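# Place tray part into fixture pocket, cut corners matched

## Task

Pick a single part out of the black tray and lay it in the recess on top of the raised fixture so it sits flat, with the part's chamfered corner lined up in the recess's chamfered corner.

## Robot and tools

Robot: two arms, left_arm and right_arm, each ending in a 16-motor four-digit hand (index, middle, ring, thumb). right_arm has a right hand; left_arm has its mirror-image left hand. Base mounts in the scene frame: left_arm at (+0.021, +0.261, 0) m, right_arm at (+0.038, -0.337, 0) m, both almost unrotated.

Scene frame: origin at table-top height, halfway between the two nominal bases. +x points out over the table, +y toward the left_arm side, +z up. Image left and right do not match arm names. All reported hand poses and targets use this frame.

Hand point axes (right hand): +z runs along straight fingers toward the tips, +x runs across the palm away from the thumb, and +y points out of the palm face. The palm face is at y = -0.062 m, and fingertips reach about 0.156 m past the hand point along z. On the left hand +x points toward the thumb. A rigid mast near the wrist on the palm side can collide with things.

execute_actions(actions, cameras): actions is a list of actions, run in order. Each action has 1 to 15 rows, and each row is one control step of 1/30 s. An action always lasts 15 steps (0.5 s); if it has fewer rows, its last row is held. Every row is one flat list of 48 numbers covering both arms, each in [-1, 1], even when only one arm should move. The order is:
- left arm: dx, dy, dz, rx, ry, rz
- left hand: 16 joint goals
- left hand: current_limit, speed
- then the same 24 numbers for the right arm and hand.

dx, dy, dz are translation offsets along the scene axes, where 1.0 means 0.6 m. rx, ry, rz form one rotation vector about the Hand target position, where 1.0 means 180 degrees. These are offsets measured from the arm's Hand target as it stood when the action began. Every row in the action counts from that same start, not from the previous row. Sending the same offset in a later action therefore moves the arm further. All zeros means hold, and it also re-requests any target the arm has not yet reached. Orientation commands more than 40 degrees from the measured orientation are clipped. If a hand settles short of its target, send the remaining distance as a new offset. Arms sag under load, so aim higher if needed.

Hand numbers, in this order: index_mcp, index_abd, index_pip, index_dip, middle_mcp, middle_abd, middle_pip, middle_dip, ring_mcp, ring_abd, ring_pip, ring_dip, thumb_cmc, thumb_axl, thumb_mcp, thumb_ipl. These are absolute goal angles, scaled linearly between each hinge's two stops. Moving toward -1 curls or bends.
- Straight values: _mcp +0.75, _abd 0.00, _pip +0.58, _dip +0.70, thumb_cmc +0.71, thumb_axl +0.68, thumb_mcp +0.23, thumb_ipl +0.17.
- thumb_cmc toward -1 brings the thumb around in front of the palm.
- A zero in a hand column is a real goal, not 'no change'. To keep a hand as it is, resend its hand_goal, hand_current_limit and hand_speed.

current_limit maps -1 to +1 onto 0 to 550 mA (never below 11 mA); it caps grip force and also hinge speed. speed sets goal speed: (speed + 1)/2 of 8.5 rad/s. Both start at +0.4 and -0.6, and whatever was sent last stays in effect. A finger presses only as hard as its goal lies past the object's surface.

cameras: list of names, ["all"] or []. If left out, you get all images for an empty actions list and none otherwise. An unknown name invalidates the call. Names: cam_head_left, cam_head_right, cam_high, cam_low (504x504), cam_left_wrist, cam_right_wrist (672x504, fisheye). An empty actions list returns state and images without moving the robot.

Results:
- end_effector_position (m) and end_effector_quat_wxyz, in the scene frame. These can be a few cm off.
- Hand target: the commanded pose after clipping. The next offsets count from it.
- Joint positions, velocities and torques.
- Per-motor hand_goal, hand_measured, hand_current_ma, and hand_state (moving / goal / blocked / overload).
- hand_current_limit and hand_speed.
- Motor temperatures and sampled step positions.
- A MOTOR HOT line appears at 85 °C. At 100 °C that arm faults and drops for 30 to 60 s.

zoom_image(camera, region): enlarges [x0, y0, x1, y1] pixels (up to 504 by 504) of the most recent image from that camera.

read_manual(section): returns licence text only and does not move the robot.

finished_scene(scene): ends the current scene (1 to 3) irreversibly. The part must stay seated with the robot not touching it. Scene 1 is practice; scenes 2 and 3 each start from a new random layout.

Things to avoid:
- Dropping the part, releasing it while it is still moving, or letting anything leave the table.
- Slamming or pressing hard into the table, fixture or tray.
- Any contact between the two arms or hands.
- Keeping a finger motor at 495 mA or more for 5 s total; it shuts off for 10 s.
- Long stretches at full reach or pushing toward targets the arm cannot reach, which heats the motors.

The scene keeps running while you think, so brief, smooth moves and low effort are best. A random nudge may occasionally shift loose objects.

Each tool is called in YAML: its name, and indented under it one key for each argument.

## Session

execute_actions:
  actions: []

Scene clock: 0.00 s.
left_arm: end_effector_position=(+0.2074, +0.4263, +0.3083) hand_goal=(+0.754, +0.000, +0.576, +0.696, +0.754, +0.000, +0.576, +0.696, +0.754, +0.000, +0.576, +0.696, +0.714, +0.678, +0.226, +0.168) hand_measured=(+0.754, +0.000, +0.576, +0.696, +0.754, +0.000, +0.576, +0.696, +0.754, +0.000, +0.576, +0.696, +0.714, +0.678, +0.226, +0.168) hand_current_ma=(+0, +0, +0, +0, +0, +0, +0, +0, +0, +0, +0, +0, +0, +0, +0, +0) hand_state=(goal, goal, goal, goal, goal, goal, goal, goal, goal, goal, goal, goal, goal, goal, goal, goal) hand_current_limit=0.40 hand_speed=-0.60 end_effector_quat_wxyz=(-0.189, +0.771, +0.488, +0.362) | right_arm: end_effector_position=(+0.3252, -0.1305, +0.1529) hand_goal=(+0.754, +0.000, +0.576, +0.696, +0.754, +0.000, +0.576, +0.696, +0.754, +0.000, +0.576, +0.696, +0.714, +0.678, +0.226, +0.168) hand_measured=(+0.754, +0.000, +0.576, +0.696, +0.754, +0.000, +0.576, +0.696, +0.754, +0.000, +0.576, +0.696, +0.714, +0.678, +0.226, +0.168) hand_current_ma=(+0, +0, +0, +0, +0, +0, +0, +0, +0, +0, +0, +0, +0, +0, +0, +0) hand_state=(goal, goal, goal, goal, goal, goal, goal, goal, goal, goal, goal, goal, goal, goal, goal, goal) hand_current_limit=0.40 hand_speed=-0.60 end_effector_quat_wxyz=(+0.418, -0.343, +0.835, +0.102)
Joint positions: left_arm=[1.105 0.293 0.686 -1.122 0.04 1.523] | right_arm=[0.265 0.865 0.435 -0.292 -0.305 -1.979]
Joint velocities: within noise
Joint torques (N m): no reading
Motor temperatures (°C): left_arm=[34 28 32 29 30 26] | right_arm=[26 32 26 26 31 26]
Heat: left arm: hottest waist 34 °C; right arm: hottest shoulder 32 °C.
Hand target: left_arm +0.2076, +0.4267, +0.3257; -0.197, +0.765, +0.484, +0.376 | right_arm +0.3342, -0.1284, +0.1681; +0.433, -0.343, +0.828, +0.100

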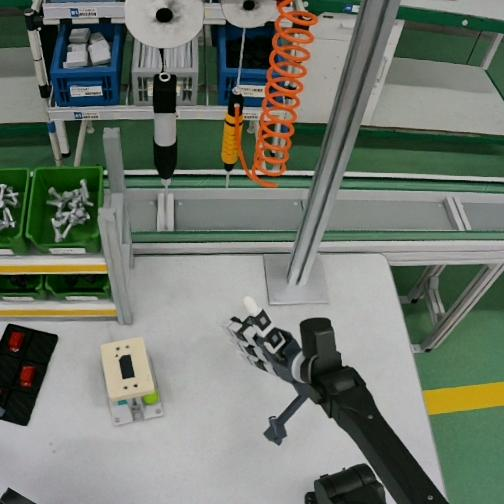

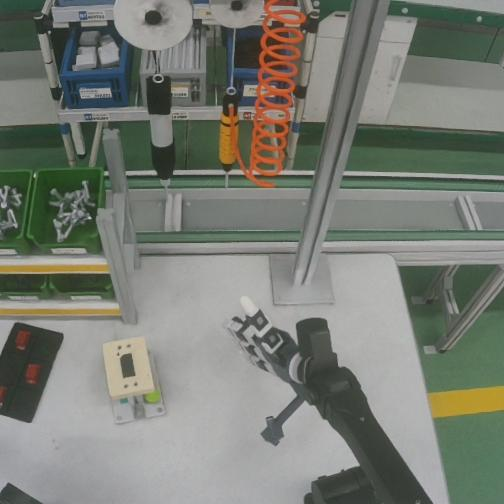

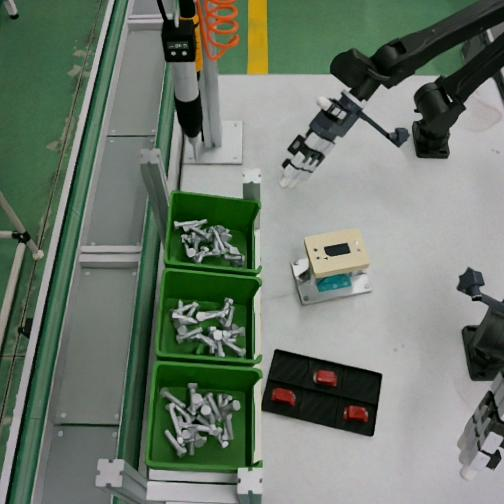

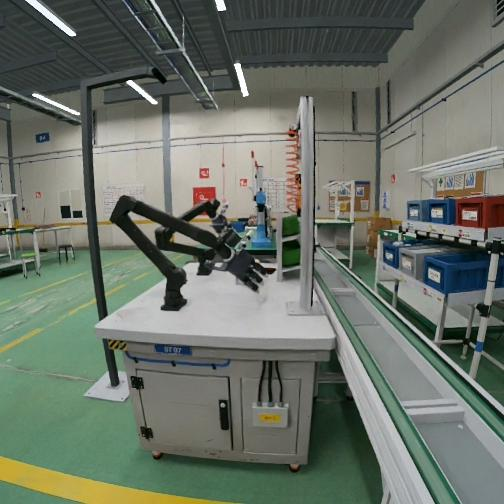

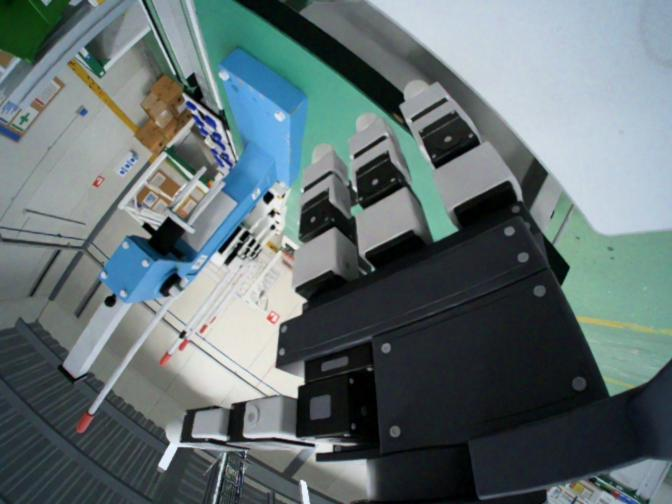

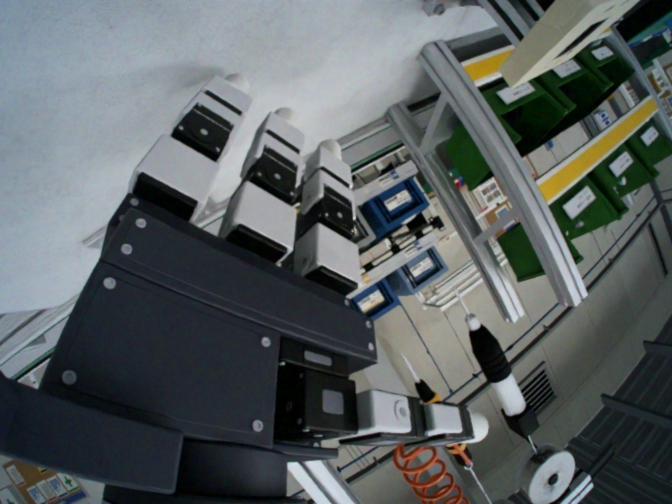

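zoom_image:
  camera: "cam_high"
  region: [250, 200, 400, 320]

zoom_image:
  camera: "cam_high"
  region: [250, 340, 400, 450]

zoom_image:
  camera: "cam_head_left"
  region: [0, 310, 180, 460]

zoom_image:
  camera: "cam_head_right"
  region: [0, 310, 180, 460]

Scaled by 3.360 from the camera's 504x504 image, which has a finer 720x720 frame.

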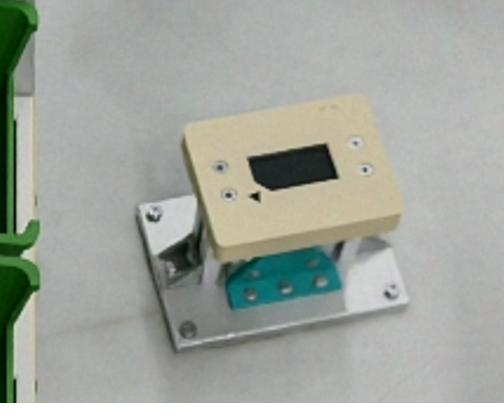

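Scaled by 3.360 from the camera's 504x504 image, which has a finer 720x720 frame.

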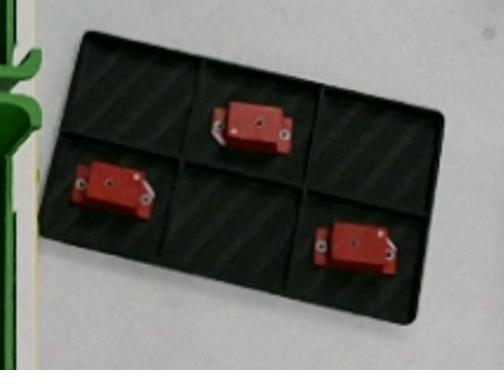

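Scaled by 2.800 from the camera's 504x504 image, which has a finer 720x720 frame.

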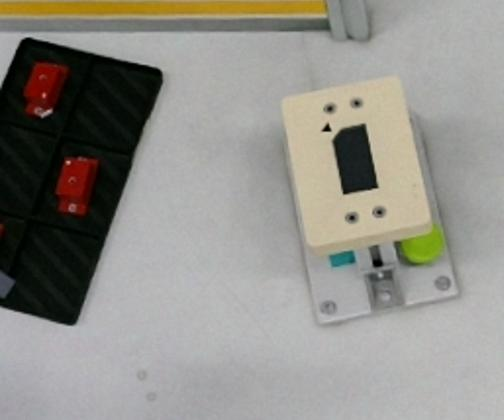

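Scaled by 2.800 from the camera's 504x504 image, which has a finer 720x720 frame.

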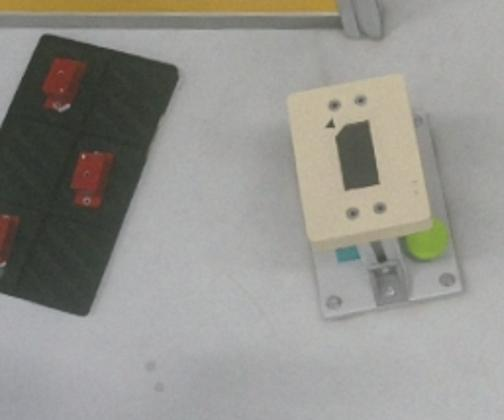

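zoom_image:
  camera: "cam_head_left"
  region: [210, 280, 350, 400]

zoom_image:
  camera: "cam_high"
  region: [270, 80, 420, 200]

zoom_image:
  camera: "cam_head_right"
  region: [210, 280, 350, 400]

Scaled by 3.600 from the camera's 504x504 image, which has a finer 720x720 frame.

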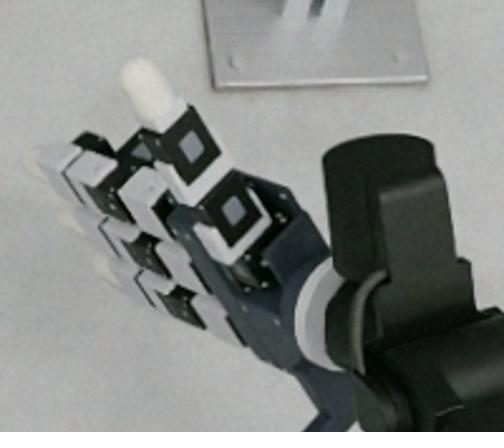

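Scaled by 3.360 from the camera's 504x504 image, which has a finer 720x720 frame.

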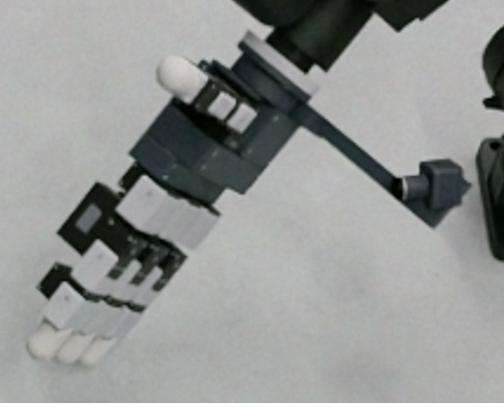

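Scaled by 3.600 from the camera's 504x504 image, which has a finer 720x720 frame.

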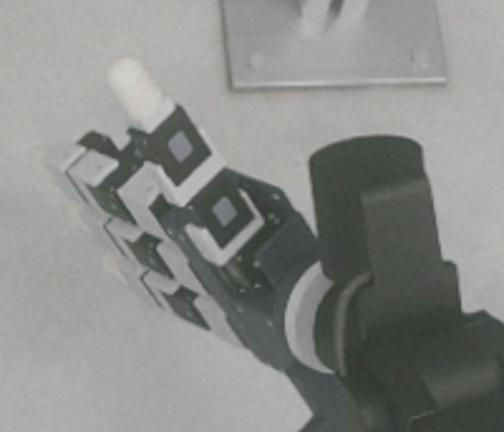

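zoom_image:
  camera: "cam_high"
  region: [308, 364, 344, 394]

zoom_image:
  camera: "cam_head_right"
  region: [14, 356, 60, 394]

zoom_image:
  camera: "cam_high"
  region: [300, 222, 380, 310]

Scaled by 14.000 from the camera's 504x504 image, which has a finer 720x720 frame.

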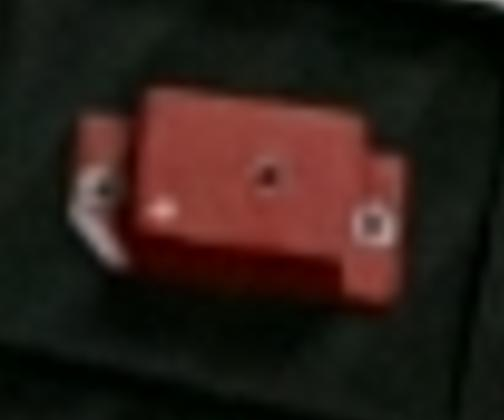

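Scaled by 10.957 from the camera's 504x504 image, which has a finer 720x720 frame.

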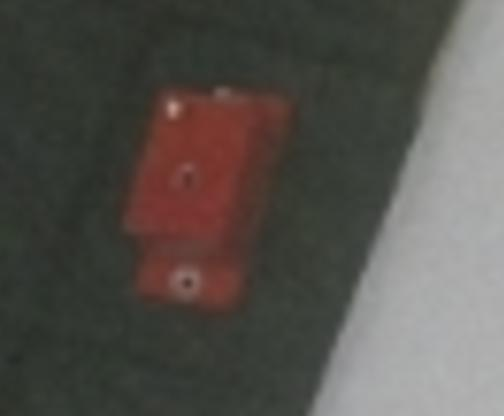

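Scaled by 5.727 from the camera's 504x504 image, which has a finer 720x720 frame.

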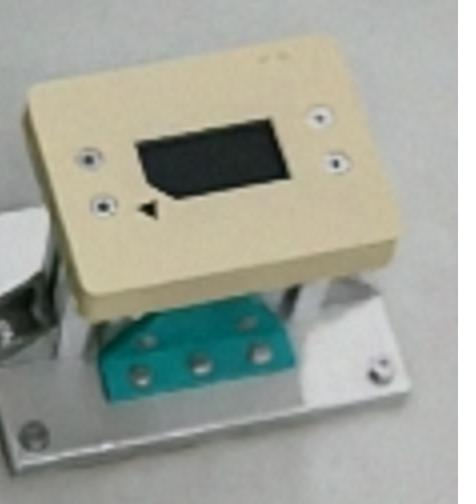

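execute_actions:
  actions:
    - [[0.0528,-0.0366,0.001,-0.0477,-0.0003,0.0078,0.754,0.05,0.576,0.696,0.754,-0.05,0.576,0.696,-0.342,0,-0.883,0.261,0.714,0.678,0.226,0.168,0.4,-0.6,-0.021,-0.033,0.014,0,0,0,0.754,0,0.576,0.696,0.754,0,0.576,0.696,0.754,0,0.576,0.696,0.714,0.678,0.226,0.168,0.4,-0.6]]
    - [[0.0528,-0.0366,0.001,-0.0477,-0.0003,0.0078,0.754,0.05,0.576,0.696,0.754,-0.05,0.576,0.696,-0.342,0,-0.883,0.261,0.714,0.678,0.226,0.168,0.4,-0.6,-0.021,-0.033,0.014,0,0,0,0.754,0,0.576,0.696,0.754,0,0.576,0.696,0.754,0,0.576,0.696,0.714,0.678,0.226,0.168,0.4,-0.6]]
    - [[0.0528,-0.0366,0.001,-0.0477,-0.0003,0.0078,0.754,0.05,0.576,0.696,0.754,-0.05,0.576,0.696,-0.342,0,-0.883,0.261,0.714,0.678,0.226,0.168,0.4,-0.6,-0.021,-0.033,0.014,0,0,0,0.754,0,0.576,0.696,0.754,0,0.576,0.696,0.754,0,0.576,0.696,0.714,0.678,0.226,0.168,0.4,-0.6]]
  cameras: ["cam_high", "cam_left_wrist"]

Scene clock: 78.27 s.
left_arm: end_effector_position=(+0.2973, +0.3610, +0.3012) hand_goal=(+0.754, +0.050, +0.576, +0.696, +0.754, -0.050, +0.576, +0.696, -0.342, +0.000, -0.882, +0.262, +0.714, +0.678, +0.226, +0.168) hand_measured=(+0.754, +0.042, +0.576, +0.696, +0.754, -0.050, +0.576, +0.696, -0.326, +0.000, -0.880, +0.264, +0.716, +0.678, +0.224, +0.168) hand_current_ma=(+0, -1, +0, +0, +0, +0, +0, +0, +5, +0, +0, +0, +0, +0, +0, +0) hand_state=(goal, goal, goal, goal, goal, goal, goal, goal, goal, goal, goal, goal, goal, goal, goal, goal) hand_current_limit=0.40 hand_speed=-0.60 end_effector_quat_wxyz=(-0.038, +0.777, +0.583, +0.237) | right_arm: end_effector_position=(+0.2961, -0.1833, +0.1906) hand_goal=(+0.754, +0.000, +0.576, +0.696, +0.754, +0.000, +0.576, +0.696, +0.754, +0.000, +0.576, +0.696, +0.714, +0.678, +0.226, +0.168) hand_measured=(+0.754, +0.000, +0.576, +0.696, +0.754, +0.000, +0.576, +0.696, +0.754, +0.000, +0.576, +0.696, +0.714, +0.678, +0.224, +0.168) hand_current_ma=(-1, +0, +1, +0, -1, -1, +1, +0, -1, +0, +1, +0, +0, -1, -1, +0) hand_state=(goal, goal, goal, goal, goal, goal, goal, goal, goal, goal, goal, goal, goal, goal, goal, goal) hand_current_limit=0.40 hand_speed=-0.60 end_effector_quat_wxyz=(+0.437, -0.310, +0.838, +0.103)
Joint positions: left_arm=[0.348 0.588 0.845 -1.388 -0.209 0.672] | right_arm=[0.036 0.623 0.431 -0.537 -0.457 -2.069]
Joint torques (N m): left_arm=[0.03 1.61 13.39 1.01 -0.23 -0.16] | right_arm=[-1.14 -0.91 10.22 1.78 -0.48 -0.02]
Motor temperatures (°C): left_arm=[33 27 46 29 28 25] | right_arm=[26 31 36 26 30 25]
Heat: left arm: hottest elbow 46 °C; right arm: hottest elbow 36 °C.
Hand target: left_arm +0.3027, +0.3607, +0.3274; -0.034, +0.771, +0.584, +0.252 | right_arm +0.2964, -0.1877, +0.1934; +0.433, -0.343, +0.827, +0.100
Off the commanded pose: left_arm 0.027 m, 2 deg | right_arm 0.005 m, 4 deg.
joint sent to its limit (right arm) — joint 6 (wrist roll), lower limit. The joint targets are off in orientation, not in position.
Step readings (end_effector_position of left_arm | right_arm):
0: (+0.2074, +0.4263, +0.3083) | (+0.3252, -0.1305, +0.1529)
1: (+0.2075, +0.4263, +0.3083) | (+0.3251, -0.1305, +0.1529)
2: (+0.2076, +0.4264, +0.3076) | (+0.3241, -0.1302, +0.1533)
4: (+0.2123, +0.4210, +0.3042) | (+0.3206, -0.1318, +0.1552)
8: (+0.2287, +0.4048, +0.2955) | (+0.3187, -0.1403, +0.1624)
15: (+0.2349, +0.4031, +0.2939) | (+0.3163, -0.1449, +0.1652)
16: (+0.2353, +0.4027, +0.2951) | (+0.3160, -0.1452, +0.1649)
17: (+0.2366, +0.4011, +0.2963) | (+0.3142, -0.1454, +0.1651)
19: (+0.2434, +0.3939, +0.2987) | (+0.3105, -0.1490, +0.1665)
23: (+0.2606, +0.3812, +0.2990) | (+0.3082, -0.1592, +0.1726)
30: (+0.2662, +0.3802, +0.2953) | (+0.3052, -0.1640, +0.1747)
31: (+0.2663, +0.3799, +0.2962) | (+0.3049, -0.1643, +0.1745)
32: (+0.2675, +0.3781, +0.2972) | (+0.3038, -0.1646, +0.1749)
34: (+0.2745, +0.3704, +0.2998) | (+0.3014, -0.1683, +0.1776)
38: (+0.2922, +0.3588, +0.3012) | (+0.2998, -0.1778, +0.1878)
45: (+0.2971, +0.3586, +0.2962) | (+0.2975, -0.1829, +0.1930)
camera_calibration:
cam_left_wrist: T_world_to_cam=[[-0.738109, -0.499517, -0.453517, 0.500476], [-0.632384, 0.277956, 0.72307, -0.179822], [-0.235128, 0.820502, -0.521048, 0.0522283], [0, 0, 0, 1]] pos_world=[0.267969, 0.257125, 0.384212]
Images, in order (width x height): cam_high 504x504, cam_left_wrist 672x504.

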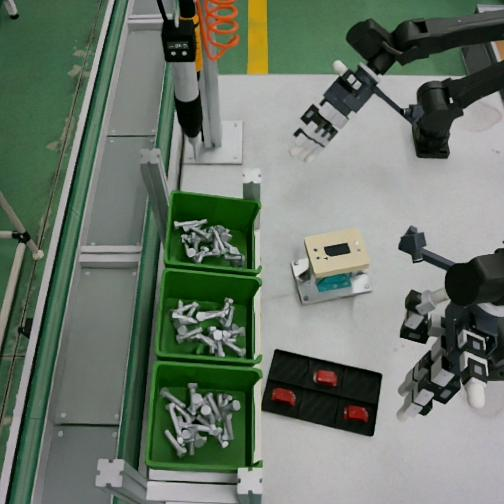

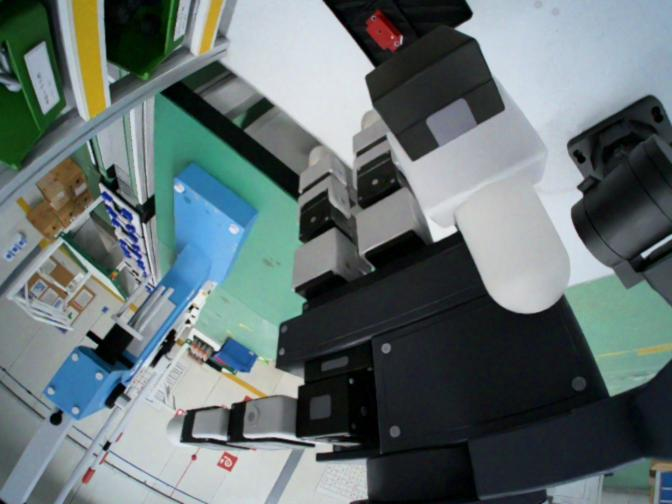

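execute_actions:
  actions:
    - [[0.0528,-0.0366,0.0,-0.0477,-0.0003,0.0078,0.754,0.05,0.576,0.696,0.754,-0.05,0.576,0.696,0.89,0,-1,-0.6,0.714,0.678,0.226,0.168,0.4,-0.6,-0.03,-0.05,0.0,0,0,0,0.754,0,0.576,0.696,0.754,0,0.576,0.696,0.754,0,0.576,0.696,0.714,0.678,0.226,0.168,0.4,-0.6]]
    - [[0.0528,-0.0366,0.0,-0.0477,-0.0003,0.0078,0.754,0.05,0.576,0.696,0.754,-0.05,0.576,0.696,0.89,0,-1,-0.6,0.714,0.678,0.226,0.168,0.4,-0.6,-0.03,-0.05,0.0,0,0,0,0.754,0,0.576,0.696,0.754,0,0.576,0.696,0.754,0,0.576,0.696,0.714,0.678,0.226,0.168,0.4,-0.6]]
    - [[0.0528,-0.0366,0.0,-0.0477,-0.0003,0.0078,0.754,0.05,0.576,0.696,0.754,-0.05,0.576,0.696,0.89,0,-1,-0.6,0.714,0.678,0.226,0.168,0.4,-0.6,0,0,0.0,0,0,0,0.754,0,0.576,0.696,0.754,0,0.576,0.696,0.754,0,0.576,0.696,0.714,0.678,0.226,0.168,0.4,-0.6]]
  cameras: ["cam_high", "cam_left_wrist", "cam_head_left", "cam_head_right"]

Scene clock: 83.83 s.
left_arm: end_effector_position=(+0.3830, +0.2967, +0.2980) hand_goal=(+0.754, +0.050, +0.576, +0.696, +0.754, -0.050, +0.576, +0.696, +0.890, +0.000, -1.000, -0.600, +0.714, +0.678, +0.226, +0.168) hand_measured=(+0.756, +0.046, +0.576, +0.696, +0.756, -0.050, +0.576, +0.696, +0.890, +0.000, -0.996, -0.598, +0.716, +0.678, +0.224, +0.168) hand_current_ma=(+0, +0, +0, +0, +0, +0, +0, +0, +0, +0, +0, +0, +0, +0, +0, +0) hand_state=(goal, goal, goal, goal, goal, goal, goal, goal, goal, goal, goal, goal, goal, goal, goal, goal) hand_current_limit=0.40 hand_speed=-0.60 end_effector_quat_wxyz=(+0.112, +0.740, +0.657, +0.092) | right_arm: end_effector_position=(+0.2616, -0.2432, +0.1916) hand_goal=(+0.754, +0.000, +0.576, +0.696, +0.754, +0.000, +0.576, +0.696, +0.754, +0.000, +0.576, +0.696, +0.714, +0.678, +0.226, +0.168) hand_measured=(+0.754, +0.000, +0.576, +0.696, +0.754, +0.000, +0.576, +0.696, +0.754, +0.000, +0.576, +0.696, +0.714, +0.678, +0.224, +0.168) hand_current_ma=(-1, -1, +1, +0, -1, -1, +1, +0, -1, -1, +1, +0, +0, -1, -1, +0) hand_state=(goal, goal, goal, goal, goal, goal, goal, goal, goal, goal, goal, goal, goal, goal, goal, goal) hand_current_limit=0.40 hand_speed=-0.60 end_effector_quat_wxyz=(+0.472, -0.181, +0.860, +0.068)
Joint positions: left_arm=[0.138 0.877 0.999 -1.414 0.082 0.24] | right_arm=[-0.324 0.282 0.331 -0.756 -0.575 -2.069]
Joint torques (N m): left_arm=[-0.56 -1.9 13.33 1.65 0.19 -0.22] | right_arm=[-1.08 2.26 10.44 1.77 -0.4 -0.01]
Heat: left arm: hottest elbow 47 °C; right arm: hottest elbow 37 °C.
Hand target: left_arm +0.3978, +0.2949, +0.3273; +0.130, +0.737, +0.653, +0.116 | right_arm +0.2604, -0.2478, +0.1934; +0.433, -0.343, +0.828, +0.100
Off the commanded pose: left_arm 0.033 m, 4 deg | right_arm 0.005 m, 20 deg.
joint sent to its limit (right arm) — joint 6 (wrist roll), lower limit. The joint targets are off in orientation, not in position.
Step readings (end_effector_position of left_arm | right_arm):
0: (+0.2973, +0.3611, +0.3013) | (+0.2961, -0.1833, +0.1906)
1: (+0.2975, +0.3609, +0.3014) | (+0.2960, -0.1833, +0.1907)
2: (+0.2986, +0.3591, +0.3016) | (+0.2948, -0.1837, +0.1908)
4: (+0.3055, +0.3503, +0.3026) | (+0.2913, -0.1893, +0.1901)
8: (+0.3230, +0.3381, +0.3030) | (+0.2855, -0.2037, +0.1878)
15: (+0.3278, +0.3385, +0.2981) | (+0.2808, -0.2120, +0.1922)
16: (+0.3280, +0.3382, +0.2987) | (+0.2804, -0.2125, +0.1922)
17: (+0.3293, +0.3364, +0.2991) | (+0.2790, -0.2129, +0.1927)
19: (+0.3362, +0.3280, +0.3018) | (+0.2759, -0.2182, +0.1917)
23: (+0.3521, +0.3166, +0.3041) | (+0.2713, -0.2321, +0.1880)
30: (+0.3569, +0.3175, +0.2991) | (+0.2653, -0.2410, +0.1917)
31: (+0.3571, +0.3172, +0.2992) | (+0.2648, -0.2416, +0.1918)
32: (+0.3584, +0.3148, +0.2999) | (+0.2643, -0.2421, +0.1919)
34: (+0.3647, +0.3063, +0.3021) | (+0.2634, -0.2427, +0.1919)
38: (+0.3789, +0.2950, +0.3019) | (+0.2625, -0.2433, +0.1916)
45: (+0.3828, +0.2956, +0.2971) | (+0.2617, -0.2433, +0.1917)
camera_calibration:
cam_left_wrist: T_world_to_cam=[[-0.68636, -0.70839, -0.164598, 0.486099], [-0.653206, 0.50097, 0.567759, -0.117282], [-0.319736, 0.497204, -0.806571, 0.336845], [0, 0, 0, 1]] pos_world=[0.364731, 0.235622, 0.418289]
Images, in order (width x height): cam_head_left 504x504, cam_head_right 504x504, cam_high 504x504, cam_left_wrist 672x504.

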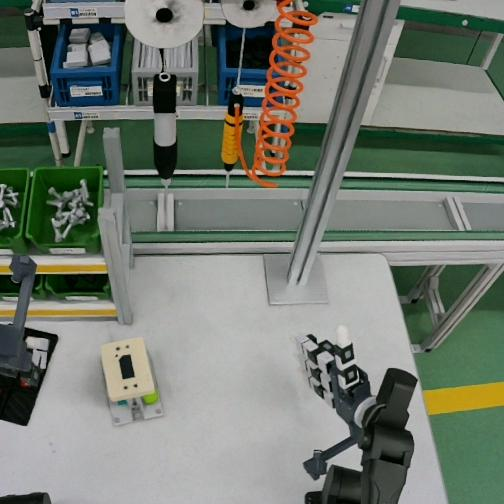

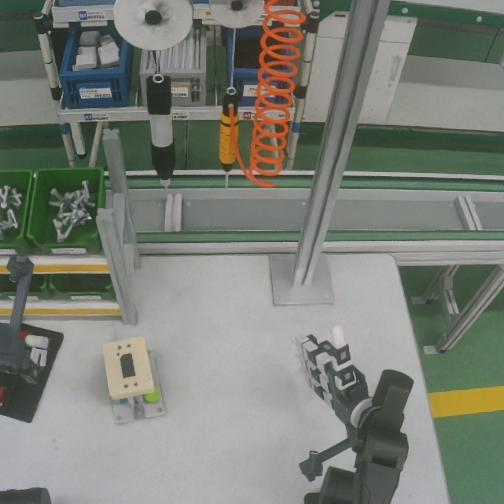

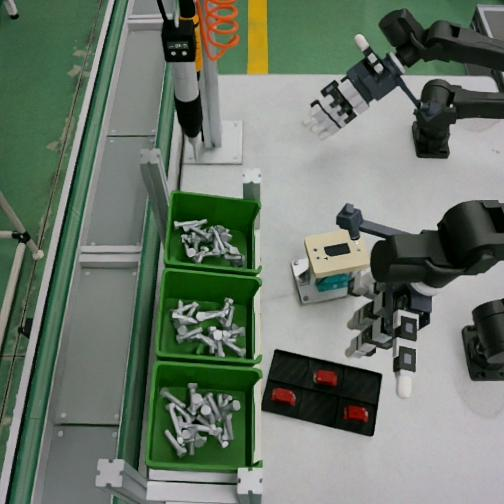

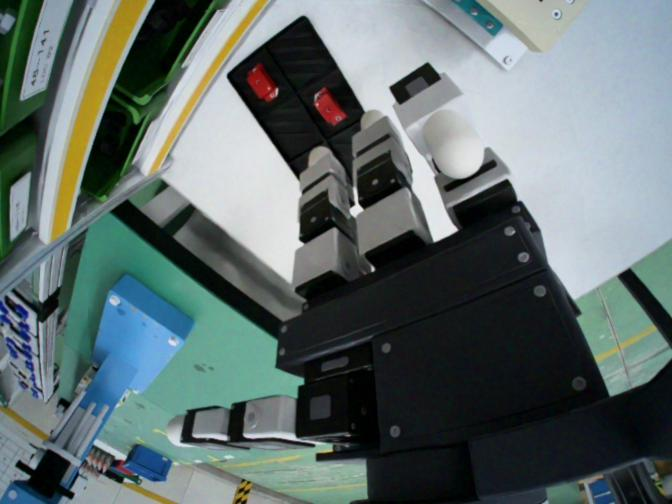

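zoom_image:
  camera: "cam_left_wrist"
  region: [220, 40, 440, 205]

zoom_image:
  camera: "cam_high"
  region: [260, 300, 420, 440]

Scaled by 2.291 from the camera's 672x504 image, which has a finer 960x720 frame.

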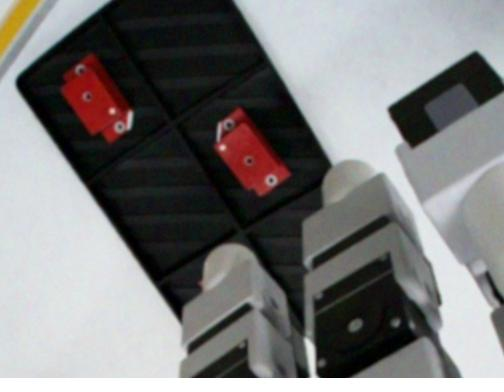

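Scaled by 3.150 from the camera's 504x504 image, which has a finer 720x720 frame.

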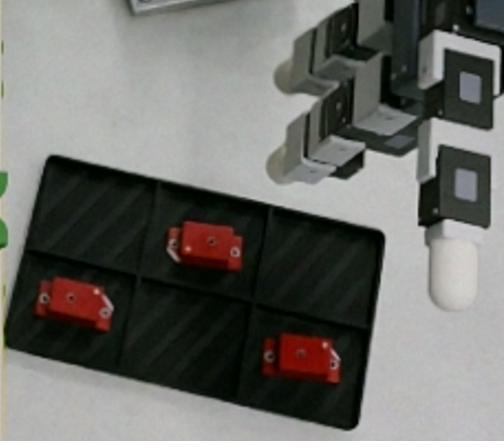

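execute_actions:
  actions:
    - [[0.015,0.0167,-0.055,0,0,0,0.754,0.05,0.576,0.696,0.754,-0.05,0.576,0.696,0.89,0,-1,-0.6,0.714,0.678,0.226,0.168,0.4,-0.6,0,0,0,0,0,0,0.754,0,0.576,0.696,0.754,0,0.576,0.696,0.754,0,0.576,0.696,0.714,0.678,0.226,0.168,0.4,-0.6]]
    - [[0.015,0.0167,-0.055,0,0,0,0.754,0.05,0.576,0.696,0.754,-0.05,0.576,0.696,0.89,0,-1,-0.6,0.714,0.678,0.226,0.168,0.4,-0.6,0,0,0,0,0,0,0.754,0,0.576,0.696,0.754,0,0.576,0.696,0.754,0,0.576,0.696,0.714,0.678,0.226,0.168,0.4,-0.6]]
    - [[0.015,0.0167,-0.055,0,0,0,0.754,0.05,0.576,0.696,0.754,-0.05,0.576,0.696,0.89,0,-1,-0.6,0.714,0.678,0.226,0.168,0.4,-0.6,0,0,0,0,0,0,0.754,0,0.576,0.696,0.754,0,0.576,0.696,0.754,0,0.576,0.696,0.714,0.678,0.226,0.168,0.4,-0.6]]
  cameras: ["cam_high", "cam_left_wrist"]

zoom_image:
  camera: "cam_left_wrist"
  region: [270, 60, 430, 180]

zoom_image:
  camera: "cam_high"
  region: [280, 320, 400, 440]

Scene clock: 95.80 s.
left_arm: end_effector_position=(+0.4184, +0.3209, +0.2239) hand_goal=(+0.754, +0.050, +0.576, +0.696, +0.754, -0.050, +0.576, +0.696, +0.890, +0.000, -1.000, -0.600, +0.714, +0.678, +0.226, +0.168) hand_measured=(+0.756, +0.048, +0.576, +0.696, +0.756, -0.050, +0.576, +0.696, +0.890, +0.000, -0.996, -0.598, +0.716, +0.678, +0.224, +0.168) hand_current_ma=(+0, +0, +0, +0, +0, +0, +0, +0, +0, +0, +0, +0, +0, +0, +0, +0) hand_state=(goal, goal, goal, goal, goal, goal, goal, goal, goal, goal, goal, goal, goal, goal, goal, goal) hand_current_limit=0.40 hand_speed=-0.60 end_effector_quat_wxyz=(+0.125, +0.737, +0.655, +0.107) | right_arm: end_effector_position=(+0.2617, -0.2434, +0.1915) hand_goal=(+0.754, +0.000, +0.576, +0.696, +0.754, +0.000, +0.576, +0.696, +0.754, +0.000, +0.576, +0.696, +0.714, +0.678, +0.226, +0.168) hand_measured=(+0.754, +0.000, +0.576, +0.696, +0.754, +0.000, +0.576, +0.696, +0.754, +0.000, +0.576, +0.696, +0.714, +0.678, +0.224, +0.168) hand_current_ma=(-1, -1, +1, +0, -1, -1, +1, +0, -1, -1, +1, +0, +0, -1, -1, +0) hand_state=(goal, goal, goal, goal, goal, goal, goal, goal, goal, goal, goal, goal, goal, goal, goal, goal) hand_current_limit=0.40 hand_speed=-0.60 end_effector_quat_wxyz=(+0.472, -0.180, +0.860, +0.067)
Joint positions: left_arm=[0.213 0.968 0.837 -1.126 0.11 0.308] | right_arm=[-0.324 0.282 0.331 -0.756 -0.574 -2.069]
Joint torques (N m): left_arm=[1.26 -3.43 9.94 1.88 0.26 0.12] | right_arm=[-1.03 2.32 10.44 1.77 -0.39 -0.01]
Heat: left arm: hottest elbow 47 °C; right arm: hottest elbow 39 °C.
Hand target: left_arm +0.4248, +0.3251, +0.2285; +0.130, +0.737, +0.653, +0.116 | right_arm +0.2604, -0.2478, +0.1934; +0.433, -0.343, +0.828, +0.100
Off the commanded pose: left_arm 0.009 m, 1 deg | right_arm 0.005 m, 20 deg.
joint sent to its limit (right arm) — joint 6 (wrist roll), lower limit. The joint targets are off in orientation, not in position.
Step readings (end_effector_position of left_arm | right_arm):
0: (+0.3830, +0.2967, +0.2980) | (+0.2616, -0.2432, +0.1916)
1: (+0.3831, +0.2967, +0.2980) | (+0.2616, -0.2432, +0.1916)
2: (+0.3843, +0.2968, +0.2989) | (+0.2616, -0.2432, +0.1916)
4: (+0.3901, +0.2970, +0.3025) | (+0.2616, -0.2432, +0.1916)
8: (+0.3988, +0.2992, +0.3022) | (+0.2616, -0.2433, +0.1916)
15: (+0.4002, +0.3011, +0.2917) | (+0.2617, -0.2434, +0.1916)
16: (+0.4003, +0.3012, +0.2915) | (+0.2617, -0.2434, +0.1916)
17: (+0.4014, +0.3017, +0.2910) | (+0.2617, -0.2434, +0.1916)
19: (+0.4046, +0.3038, +0.2863) | (+0.2617, -0.2434, +0.1916)
23: (+0.4060, +0.3097, +0.2657) | (+0.2617, -0.2434, +0.1916)
30: (+0.4089, +0.3113, +0.2560) | (+0.2617, -0.2434, +0.1915)
31: (+0.4092, +0.3113, +0.2562) | (+0.2617, -0.2434, +0.1915)
32: (+0.4103, +0.3118, +0.2561) | (+0.2617, -0.2434, +0.1915)
34: (+0.4138, +0.3138, +0.2528) | (+0.2617, -0.2434, +0.1915)
38: (+0.4157, +0.3193, +0.2343) | (+0.2617, -0.2434, +0.1915)
45: (+0.4179, +0.3210, +0.2235) | (+0.2617, -0.2434, +0.1915)
camera_calibration:
cam_left_wrist: T_world_to_cam=[[-0.676781, -0.710553, -0.19257, 0.518373], [-0.677888, 0.499472, 0.53944, -0.0471163], [-0.287117, 0.495623, -0.819708, 0.266218], [0, 0, 0, 1]] pos_world=[0.395321, 0.259921, 0.343461]
Images, in order (width x height): cam_high 504x504, cam_left_wrist 672x504.

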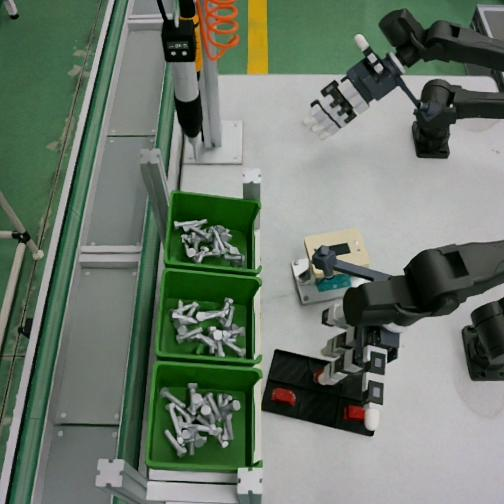

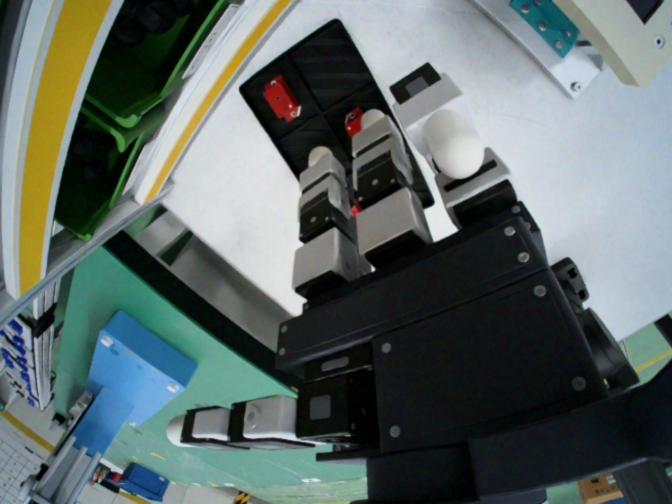

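Scaled by 3.150 from the camera's 672x504 image, which has a finer 960x720 frame.

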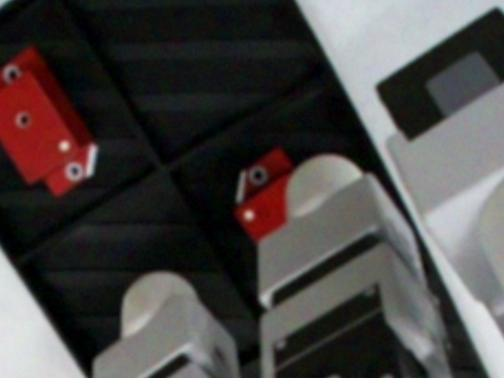

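Scaled by 4.200 from the camera's 504x504 image, which has a finer 720x720 frame.

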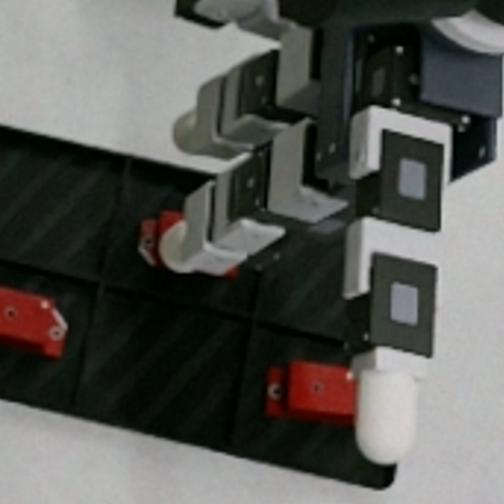

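execute_actions:
  actions:
    - [[-0.0108,0.0025,-0.033,0,0,0,0.754,0.05,0.576,0.696,0.754,-0.05,0.576,0.696,0.89,0,-1,-0.6,0.714,0.678,0.226,0.168,0.4,-0.6,0,0,0,0,0,0,0.754,0,0.576,0.696,0.754,0,0.576,0.696,0.754,0,0.576,0.696,0.714,0.678,0.226,0.168,0.4,-0.6]]
    - [[-0.0108,0.0025,-0.033,0,0,0,0.754,0.05,0.576,0.696,0.754,-0.05,0.576,0.696,0.89,0,-1,-0.6,0.714,0.678,0.226,0.168,0.4,-0.6,0,0,0,0,0,0,0.754,0,0.576,0.696,0.754,0,0.576,0.696,0.754,0,0.576,0.696,0.714,0.678,0.226,0.168,0.4,-0.6]]
  cameras: ["cam_high", "cam_left_wrist"]

zoom_image:
  camera: "cam_left_wrist"
  region: [290, 80, 410, 170]

zoom_image:
  camera: "cam_high"
  region: [290, 340, 370, 420]

Scene clock: 103.53 s.
left_arm: end_effector_position=(+0.4070, +0.3236, +0.1803) hand_goal=(+0.754, +0.050, +0.576, +0.696, +0.754, -0.050, +0.576, +0.696, +0.890, +0.000, -1.000, -0.600, +0.714, +0.678, +0.226, +0.168) hand_measured=(+0.756, +0.048, +0.576, +0.696, +0.756, -0.050, +0.576, +0.696, +0.890, +0.000, -0.996, -0.598, +0.716, +0.678, +0.224, +0.168) hand_current_ma=(+0, +0, +0, +0, +0, +0, +0, +0, +0, +0, +0, +0, +0, +0, +0, +0) hand_state=(goal, goal, goal, goal, goal, goal, goal, goal, goal, goal, goal, goal, goal, goal, goal, goal) hand_current_limit=0.40 hand_speed=-0.60 end_effector_quat_wxyz=(+0.123, +0.738, +0.655, +0.102) | right_arm: end_effector_position=(+0.2617, -0.2434, +0.1915) hand_goal=(+0.754, +0.000, +0.576, +0.696, +0.754, +0.000, +0.576, +0.696, +0.754, +0.000, +0.576, +0.696, +0.714, +0.678, +0.226, +0.168) hand_measured=(+0.754, +0.000, +0.576, +0.696, +0.754, +0.000, +0.576, +0.696, +0.754, +0.000, +0.576, +0.696, +0.714, +0.678, +0.224, +0.168) hand_current_ma=(-1, -1, +1, +0, -1, -1, +1, +0, -1, -1, +1, +0, +0, -1, -1, +0) hand_state=(goal, goal, goal, goal, goal, goal, goal, goal, goal, goal, goal, goal, goal, goal, goal, goal) hand_current_limit=0.40 hand_speed=-0.60 end_effector_quat_wxyz=(+0.472, -0.180, +0.860, +0.067)
Joint positions: left_arm=[0.234 0.968 0.726 -1.029 0.118 0.329] | right_arm=[-0.324 0.282 0.331 -0.756 -0.574 -2.069]
Joint torques (N m): left_arm=[1.49 -4.37 9.65 1.84 0.28 0.13] | right_arm=[-0.97 2.32 10.44 1.72 -0.4 0]
Heat: left arm: hottest elbow 47 °C; right arm: hottest elbow 40 °C.
Hand target: left_arm +0.4118, +0.3279, +0.1887; +0.130, +0.737, +0.653, +0.116 | right_arm +0.2604, -0.2478, +0.1934; +0.433, -0.343, +0.828, +0.100
Off the commanded pose: left_arm 0.011 m, 2 deg | right_arm 0.005 m, 20 deg.
joint sent to its limit (right arm) — joint 6 (wrist roll), lower limit. The joint targets are off in orientation, not in position.
Step readings (end_effector_position of left_arm | right_arm):
0: (+0.4185, +0.3209, +0.2240) | (+0.2617, -0.2434, +0.1915)
1: (+0.4185, +0.3209, +0.2238) | (+0.2617, -0.2434, +0.1915)
2: (+0.4188, +0.3209, +0.2233) | (+0.2617, -0.2434, +0.1915)
4: (+0.4193, +0.3217, +0.2199) | (+0.2617, -0.2434, +0.1915)
8: (+0.4144, +0.3217, +0.2061) | (+0.2617, -0.2434, +0.1915)
15: (+0.4130, +0.3220, +0.2018) | (+0.2617, -0.2434, +0.1915)
16: (+0.4131, +0.3222, +0.2018) | (+0.2617, -0.2434, +0.1915)
17: (+0.4136, +0.3224, +0.2015) | (+0.2617, -0.2434, +0.1915)
19: (+0.4139, +0.3230, +0.1979) | (+0.2617, -0.2434, +0.1915)
23: (+0.4082, +0.3235, +0.1841) | (+0.2617, -0.2434, +0.1915)
30: (+0.4067, +0.3237, +0.1800) | (+0.2617, -0.2434, +0.1915)
camera_calibration:
cam_left_wrist: T_world_to_cam=[[-0.68024, -0.709831, -0.182793, 0.503547], [-0.670817, 0.502361, 0.545562, -0.0375468], [-0.295429, 0.493734, -0.817893, 0.22942], [0, 0, 0, 1]] pos_world=[0.385123, 0.263023, 0.30017]
Images, in order (width x height): cam_high 504x504, cam_left_wrist 672x504.

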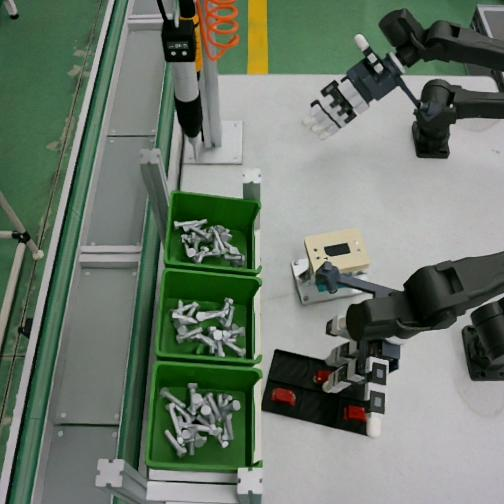

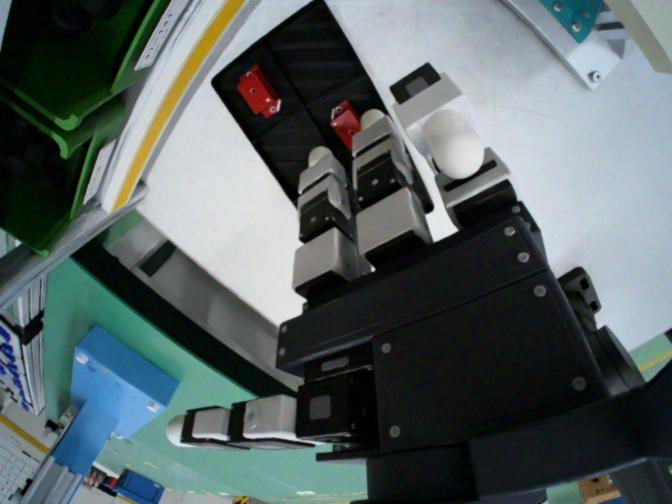

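Scaled by 4.200 from the camera's 672x504 image, which has a finer 960x720 frame.

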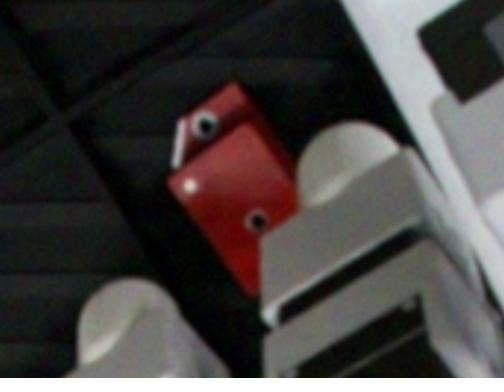

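Scaled by 6.300 from the camera's 504x504 image, which has a finer 720x720 frame.

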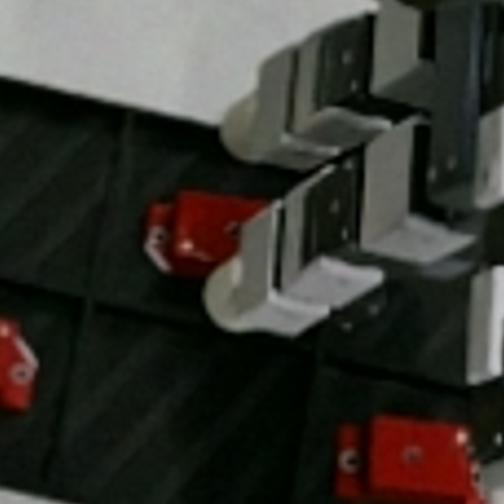

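execute_actions:
  actions:
    - [[-0.006,-0.0015,-0.03,0,0,0,0.754,0.05,0.576,0.696,0.754,-0.05,0.576,0.696,0.89,0,-1,-0.6,0.714,0.678,0.226,0.168,0.4,-0.6,0,0,0,0,0,0,0.754,0,0.576,0.696,0.754,0,0.576,0.696,0.754,0,0.576,0.696,0.714,0.678,0.226,0.168,0.4,-0.6]]
  cameras: ["cam_high", "cam_left_wrist"]

zoom_image:
  camera: "cam_left_wrist"
  region: [290, 80, 410, 170]

zoom_image:
  camera: "cam_high"
  region: [300, 360, 350, 410]

Scene clock: 108.77 s.
left_arm: end_effector_position=(+0.4034, +0.3227, +0.1640) hand_goal=(+0.754, +0.050, +0.576, +0.696, +0.754, -0.050, +0.576, +0.696, +0.890, +0.000, -1.000, -0.600, +0.714, +0.678, +0.226, +0.168) hand_measured=(+0.756, +0.048, +0.576, +0.696, +0.756, -0.050, +0.576, +0.696, +0.890, +0.000, -0.996, -0.598, +0.716, +0.678, +0.224, +0.168) hand_current_ma=(+0, +0, +0, +0, +0, +0, +0, +0, +0, +0, +0, +0, +0, +0, +0, +0) hand_state=(goal, goal, goal, goal, goal, goal, goal, goal, goal, goal, goal, goal, goal, goal, goal, goal) hand_current_limit=0.40 hand_speed=-0.60 end_effector_quat_wxyz=(+0.124, +0.738, +0.655, +0.104) | right_arm: end_effector_position=(+0.2617, -0.2434, +0.1915) hand_goal=(+0.754, +0.000, +0.576, +0.696, +0.754, +0.000, +0.576, +0.696, +0.754, +0.000, +0.576, +0.696, +0.714, +0.678, +0.226, +0.168) hand_measured=(+0.754, +0.000, +0.576, +0.696, +0.754, +0.000, +0.576, +0.696, +0.754, +0.000, +0.576, +0.696, +0.714, +0.678, +0.224, +0.168) hand_current_ma=(-1, -1, +1, +0, -1, -1, +1, +0, -1, -1, +1, +0, +0, -1, -1, +0) hand_state=(goal, goal, goal, goal, goal, goal, goal, goal, goal, goal, goal, goal, goal, goal, goal, goal) hand_current_limit=0.40 hand_speed=-0.60 end_effector_quat_wxyz=(+0.472, -0.180, +0.860, +0.067)
Joint positions: left_arm=[0.234 0.968 0.68 -0.979 0.118 0.329] | right_arm=[-0.324 0.282 0.331 -0.756 -0.574 -2.069]
Joint torques (N m): left_arm=[1.49 -4.48 9.52 1.89 0.27 0.12] | right_arm=[-0.91 2.32 10.47 1.74 -0.4 -0.01]
Heat: left arm: hottest elbow 47 °C; right arm: hottest elbow 40 °C.
Hand target: left_arm +0.4082, +0.3271, +0.1707; +0.130, +0.737, +0.653, +0.116 | right_arm +0.2604, -0.2478, +0.1934; +0.433, -0.343, +0.828, +0.100
Off the commanded pose: left_arm 0.009 m, 2 deg | right_arm 0.005 m, 20 deg.
joint sent to its limit (right arm) — joint 6 (wrist roll), lower limit. The joint targets are off in orientation, not in position.
Step readings (end_effector_position of left_arm | right_arm):
0: (+0.4070, +0.3236, +0.1803) | (+0.2617, -0.2434, +0.1915)
1: (+0.4071, +0.3236, +0.1803) | (+0.2617, -0.2434, +0.1915)
2: (+0.4074, +0.3236, +0.1798) | (+0.2617, -0.2434, +0.1915)
4: (+0.4082, +0.3238, +0.1775) | (+0.2617, -0.2434, +0.1915)
8: (+0.4043, +0.3229, +0.1672) | (+0.2617, -0.2434, +0.1915)
15: (+0.4032, +0.3227, +0.1639) | (+0.2617, -0.2434, +0.1915)
camera_calibration:
cam_left_wrist: T_world_to_cam=[[-0.679713, -0.709416, -0.186329, 0.497761], [-0.672907, 0.502039, 0.54328, -0.0293725], [-0.291867, 0.494656, -0.818614, 0.213974], [0, 0, 0, 1]] pos_world=[0.381022, 0.262023, 0.283867]
Images, in order (width x height): cam_high 504x504, cam_left_wrist 672x504.

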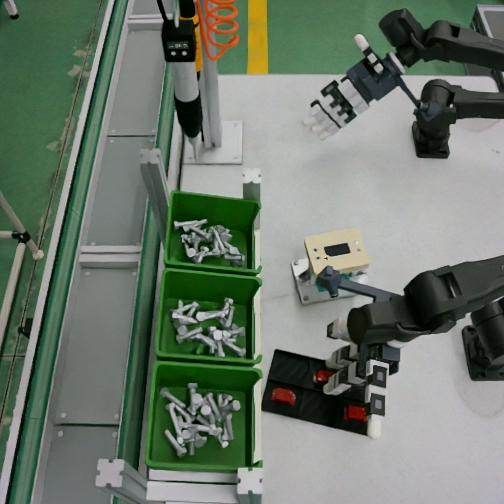

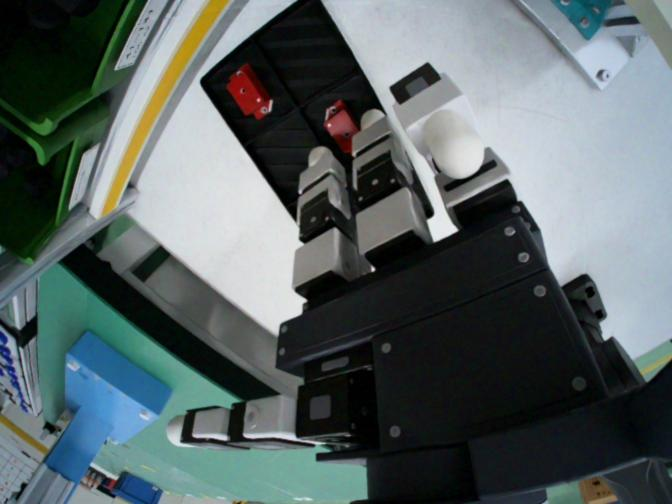

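Scaled by 4.200 from the camera's 672x504 image, which has a finer 960x720 frame.

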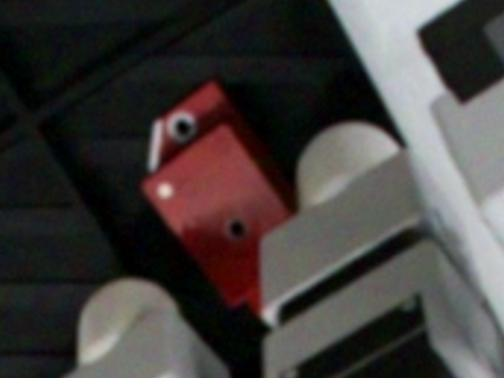

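Scaled by 10.080 from the camera's 504x504 image, which has a finer 720x720 frame.

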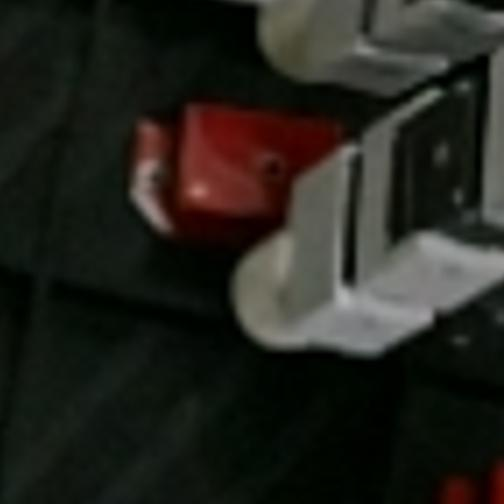

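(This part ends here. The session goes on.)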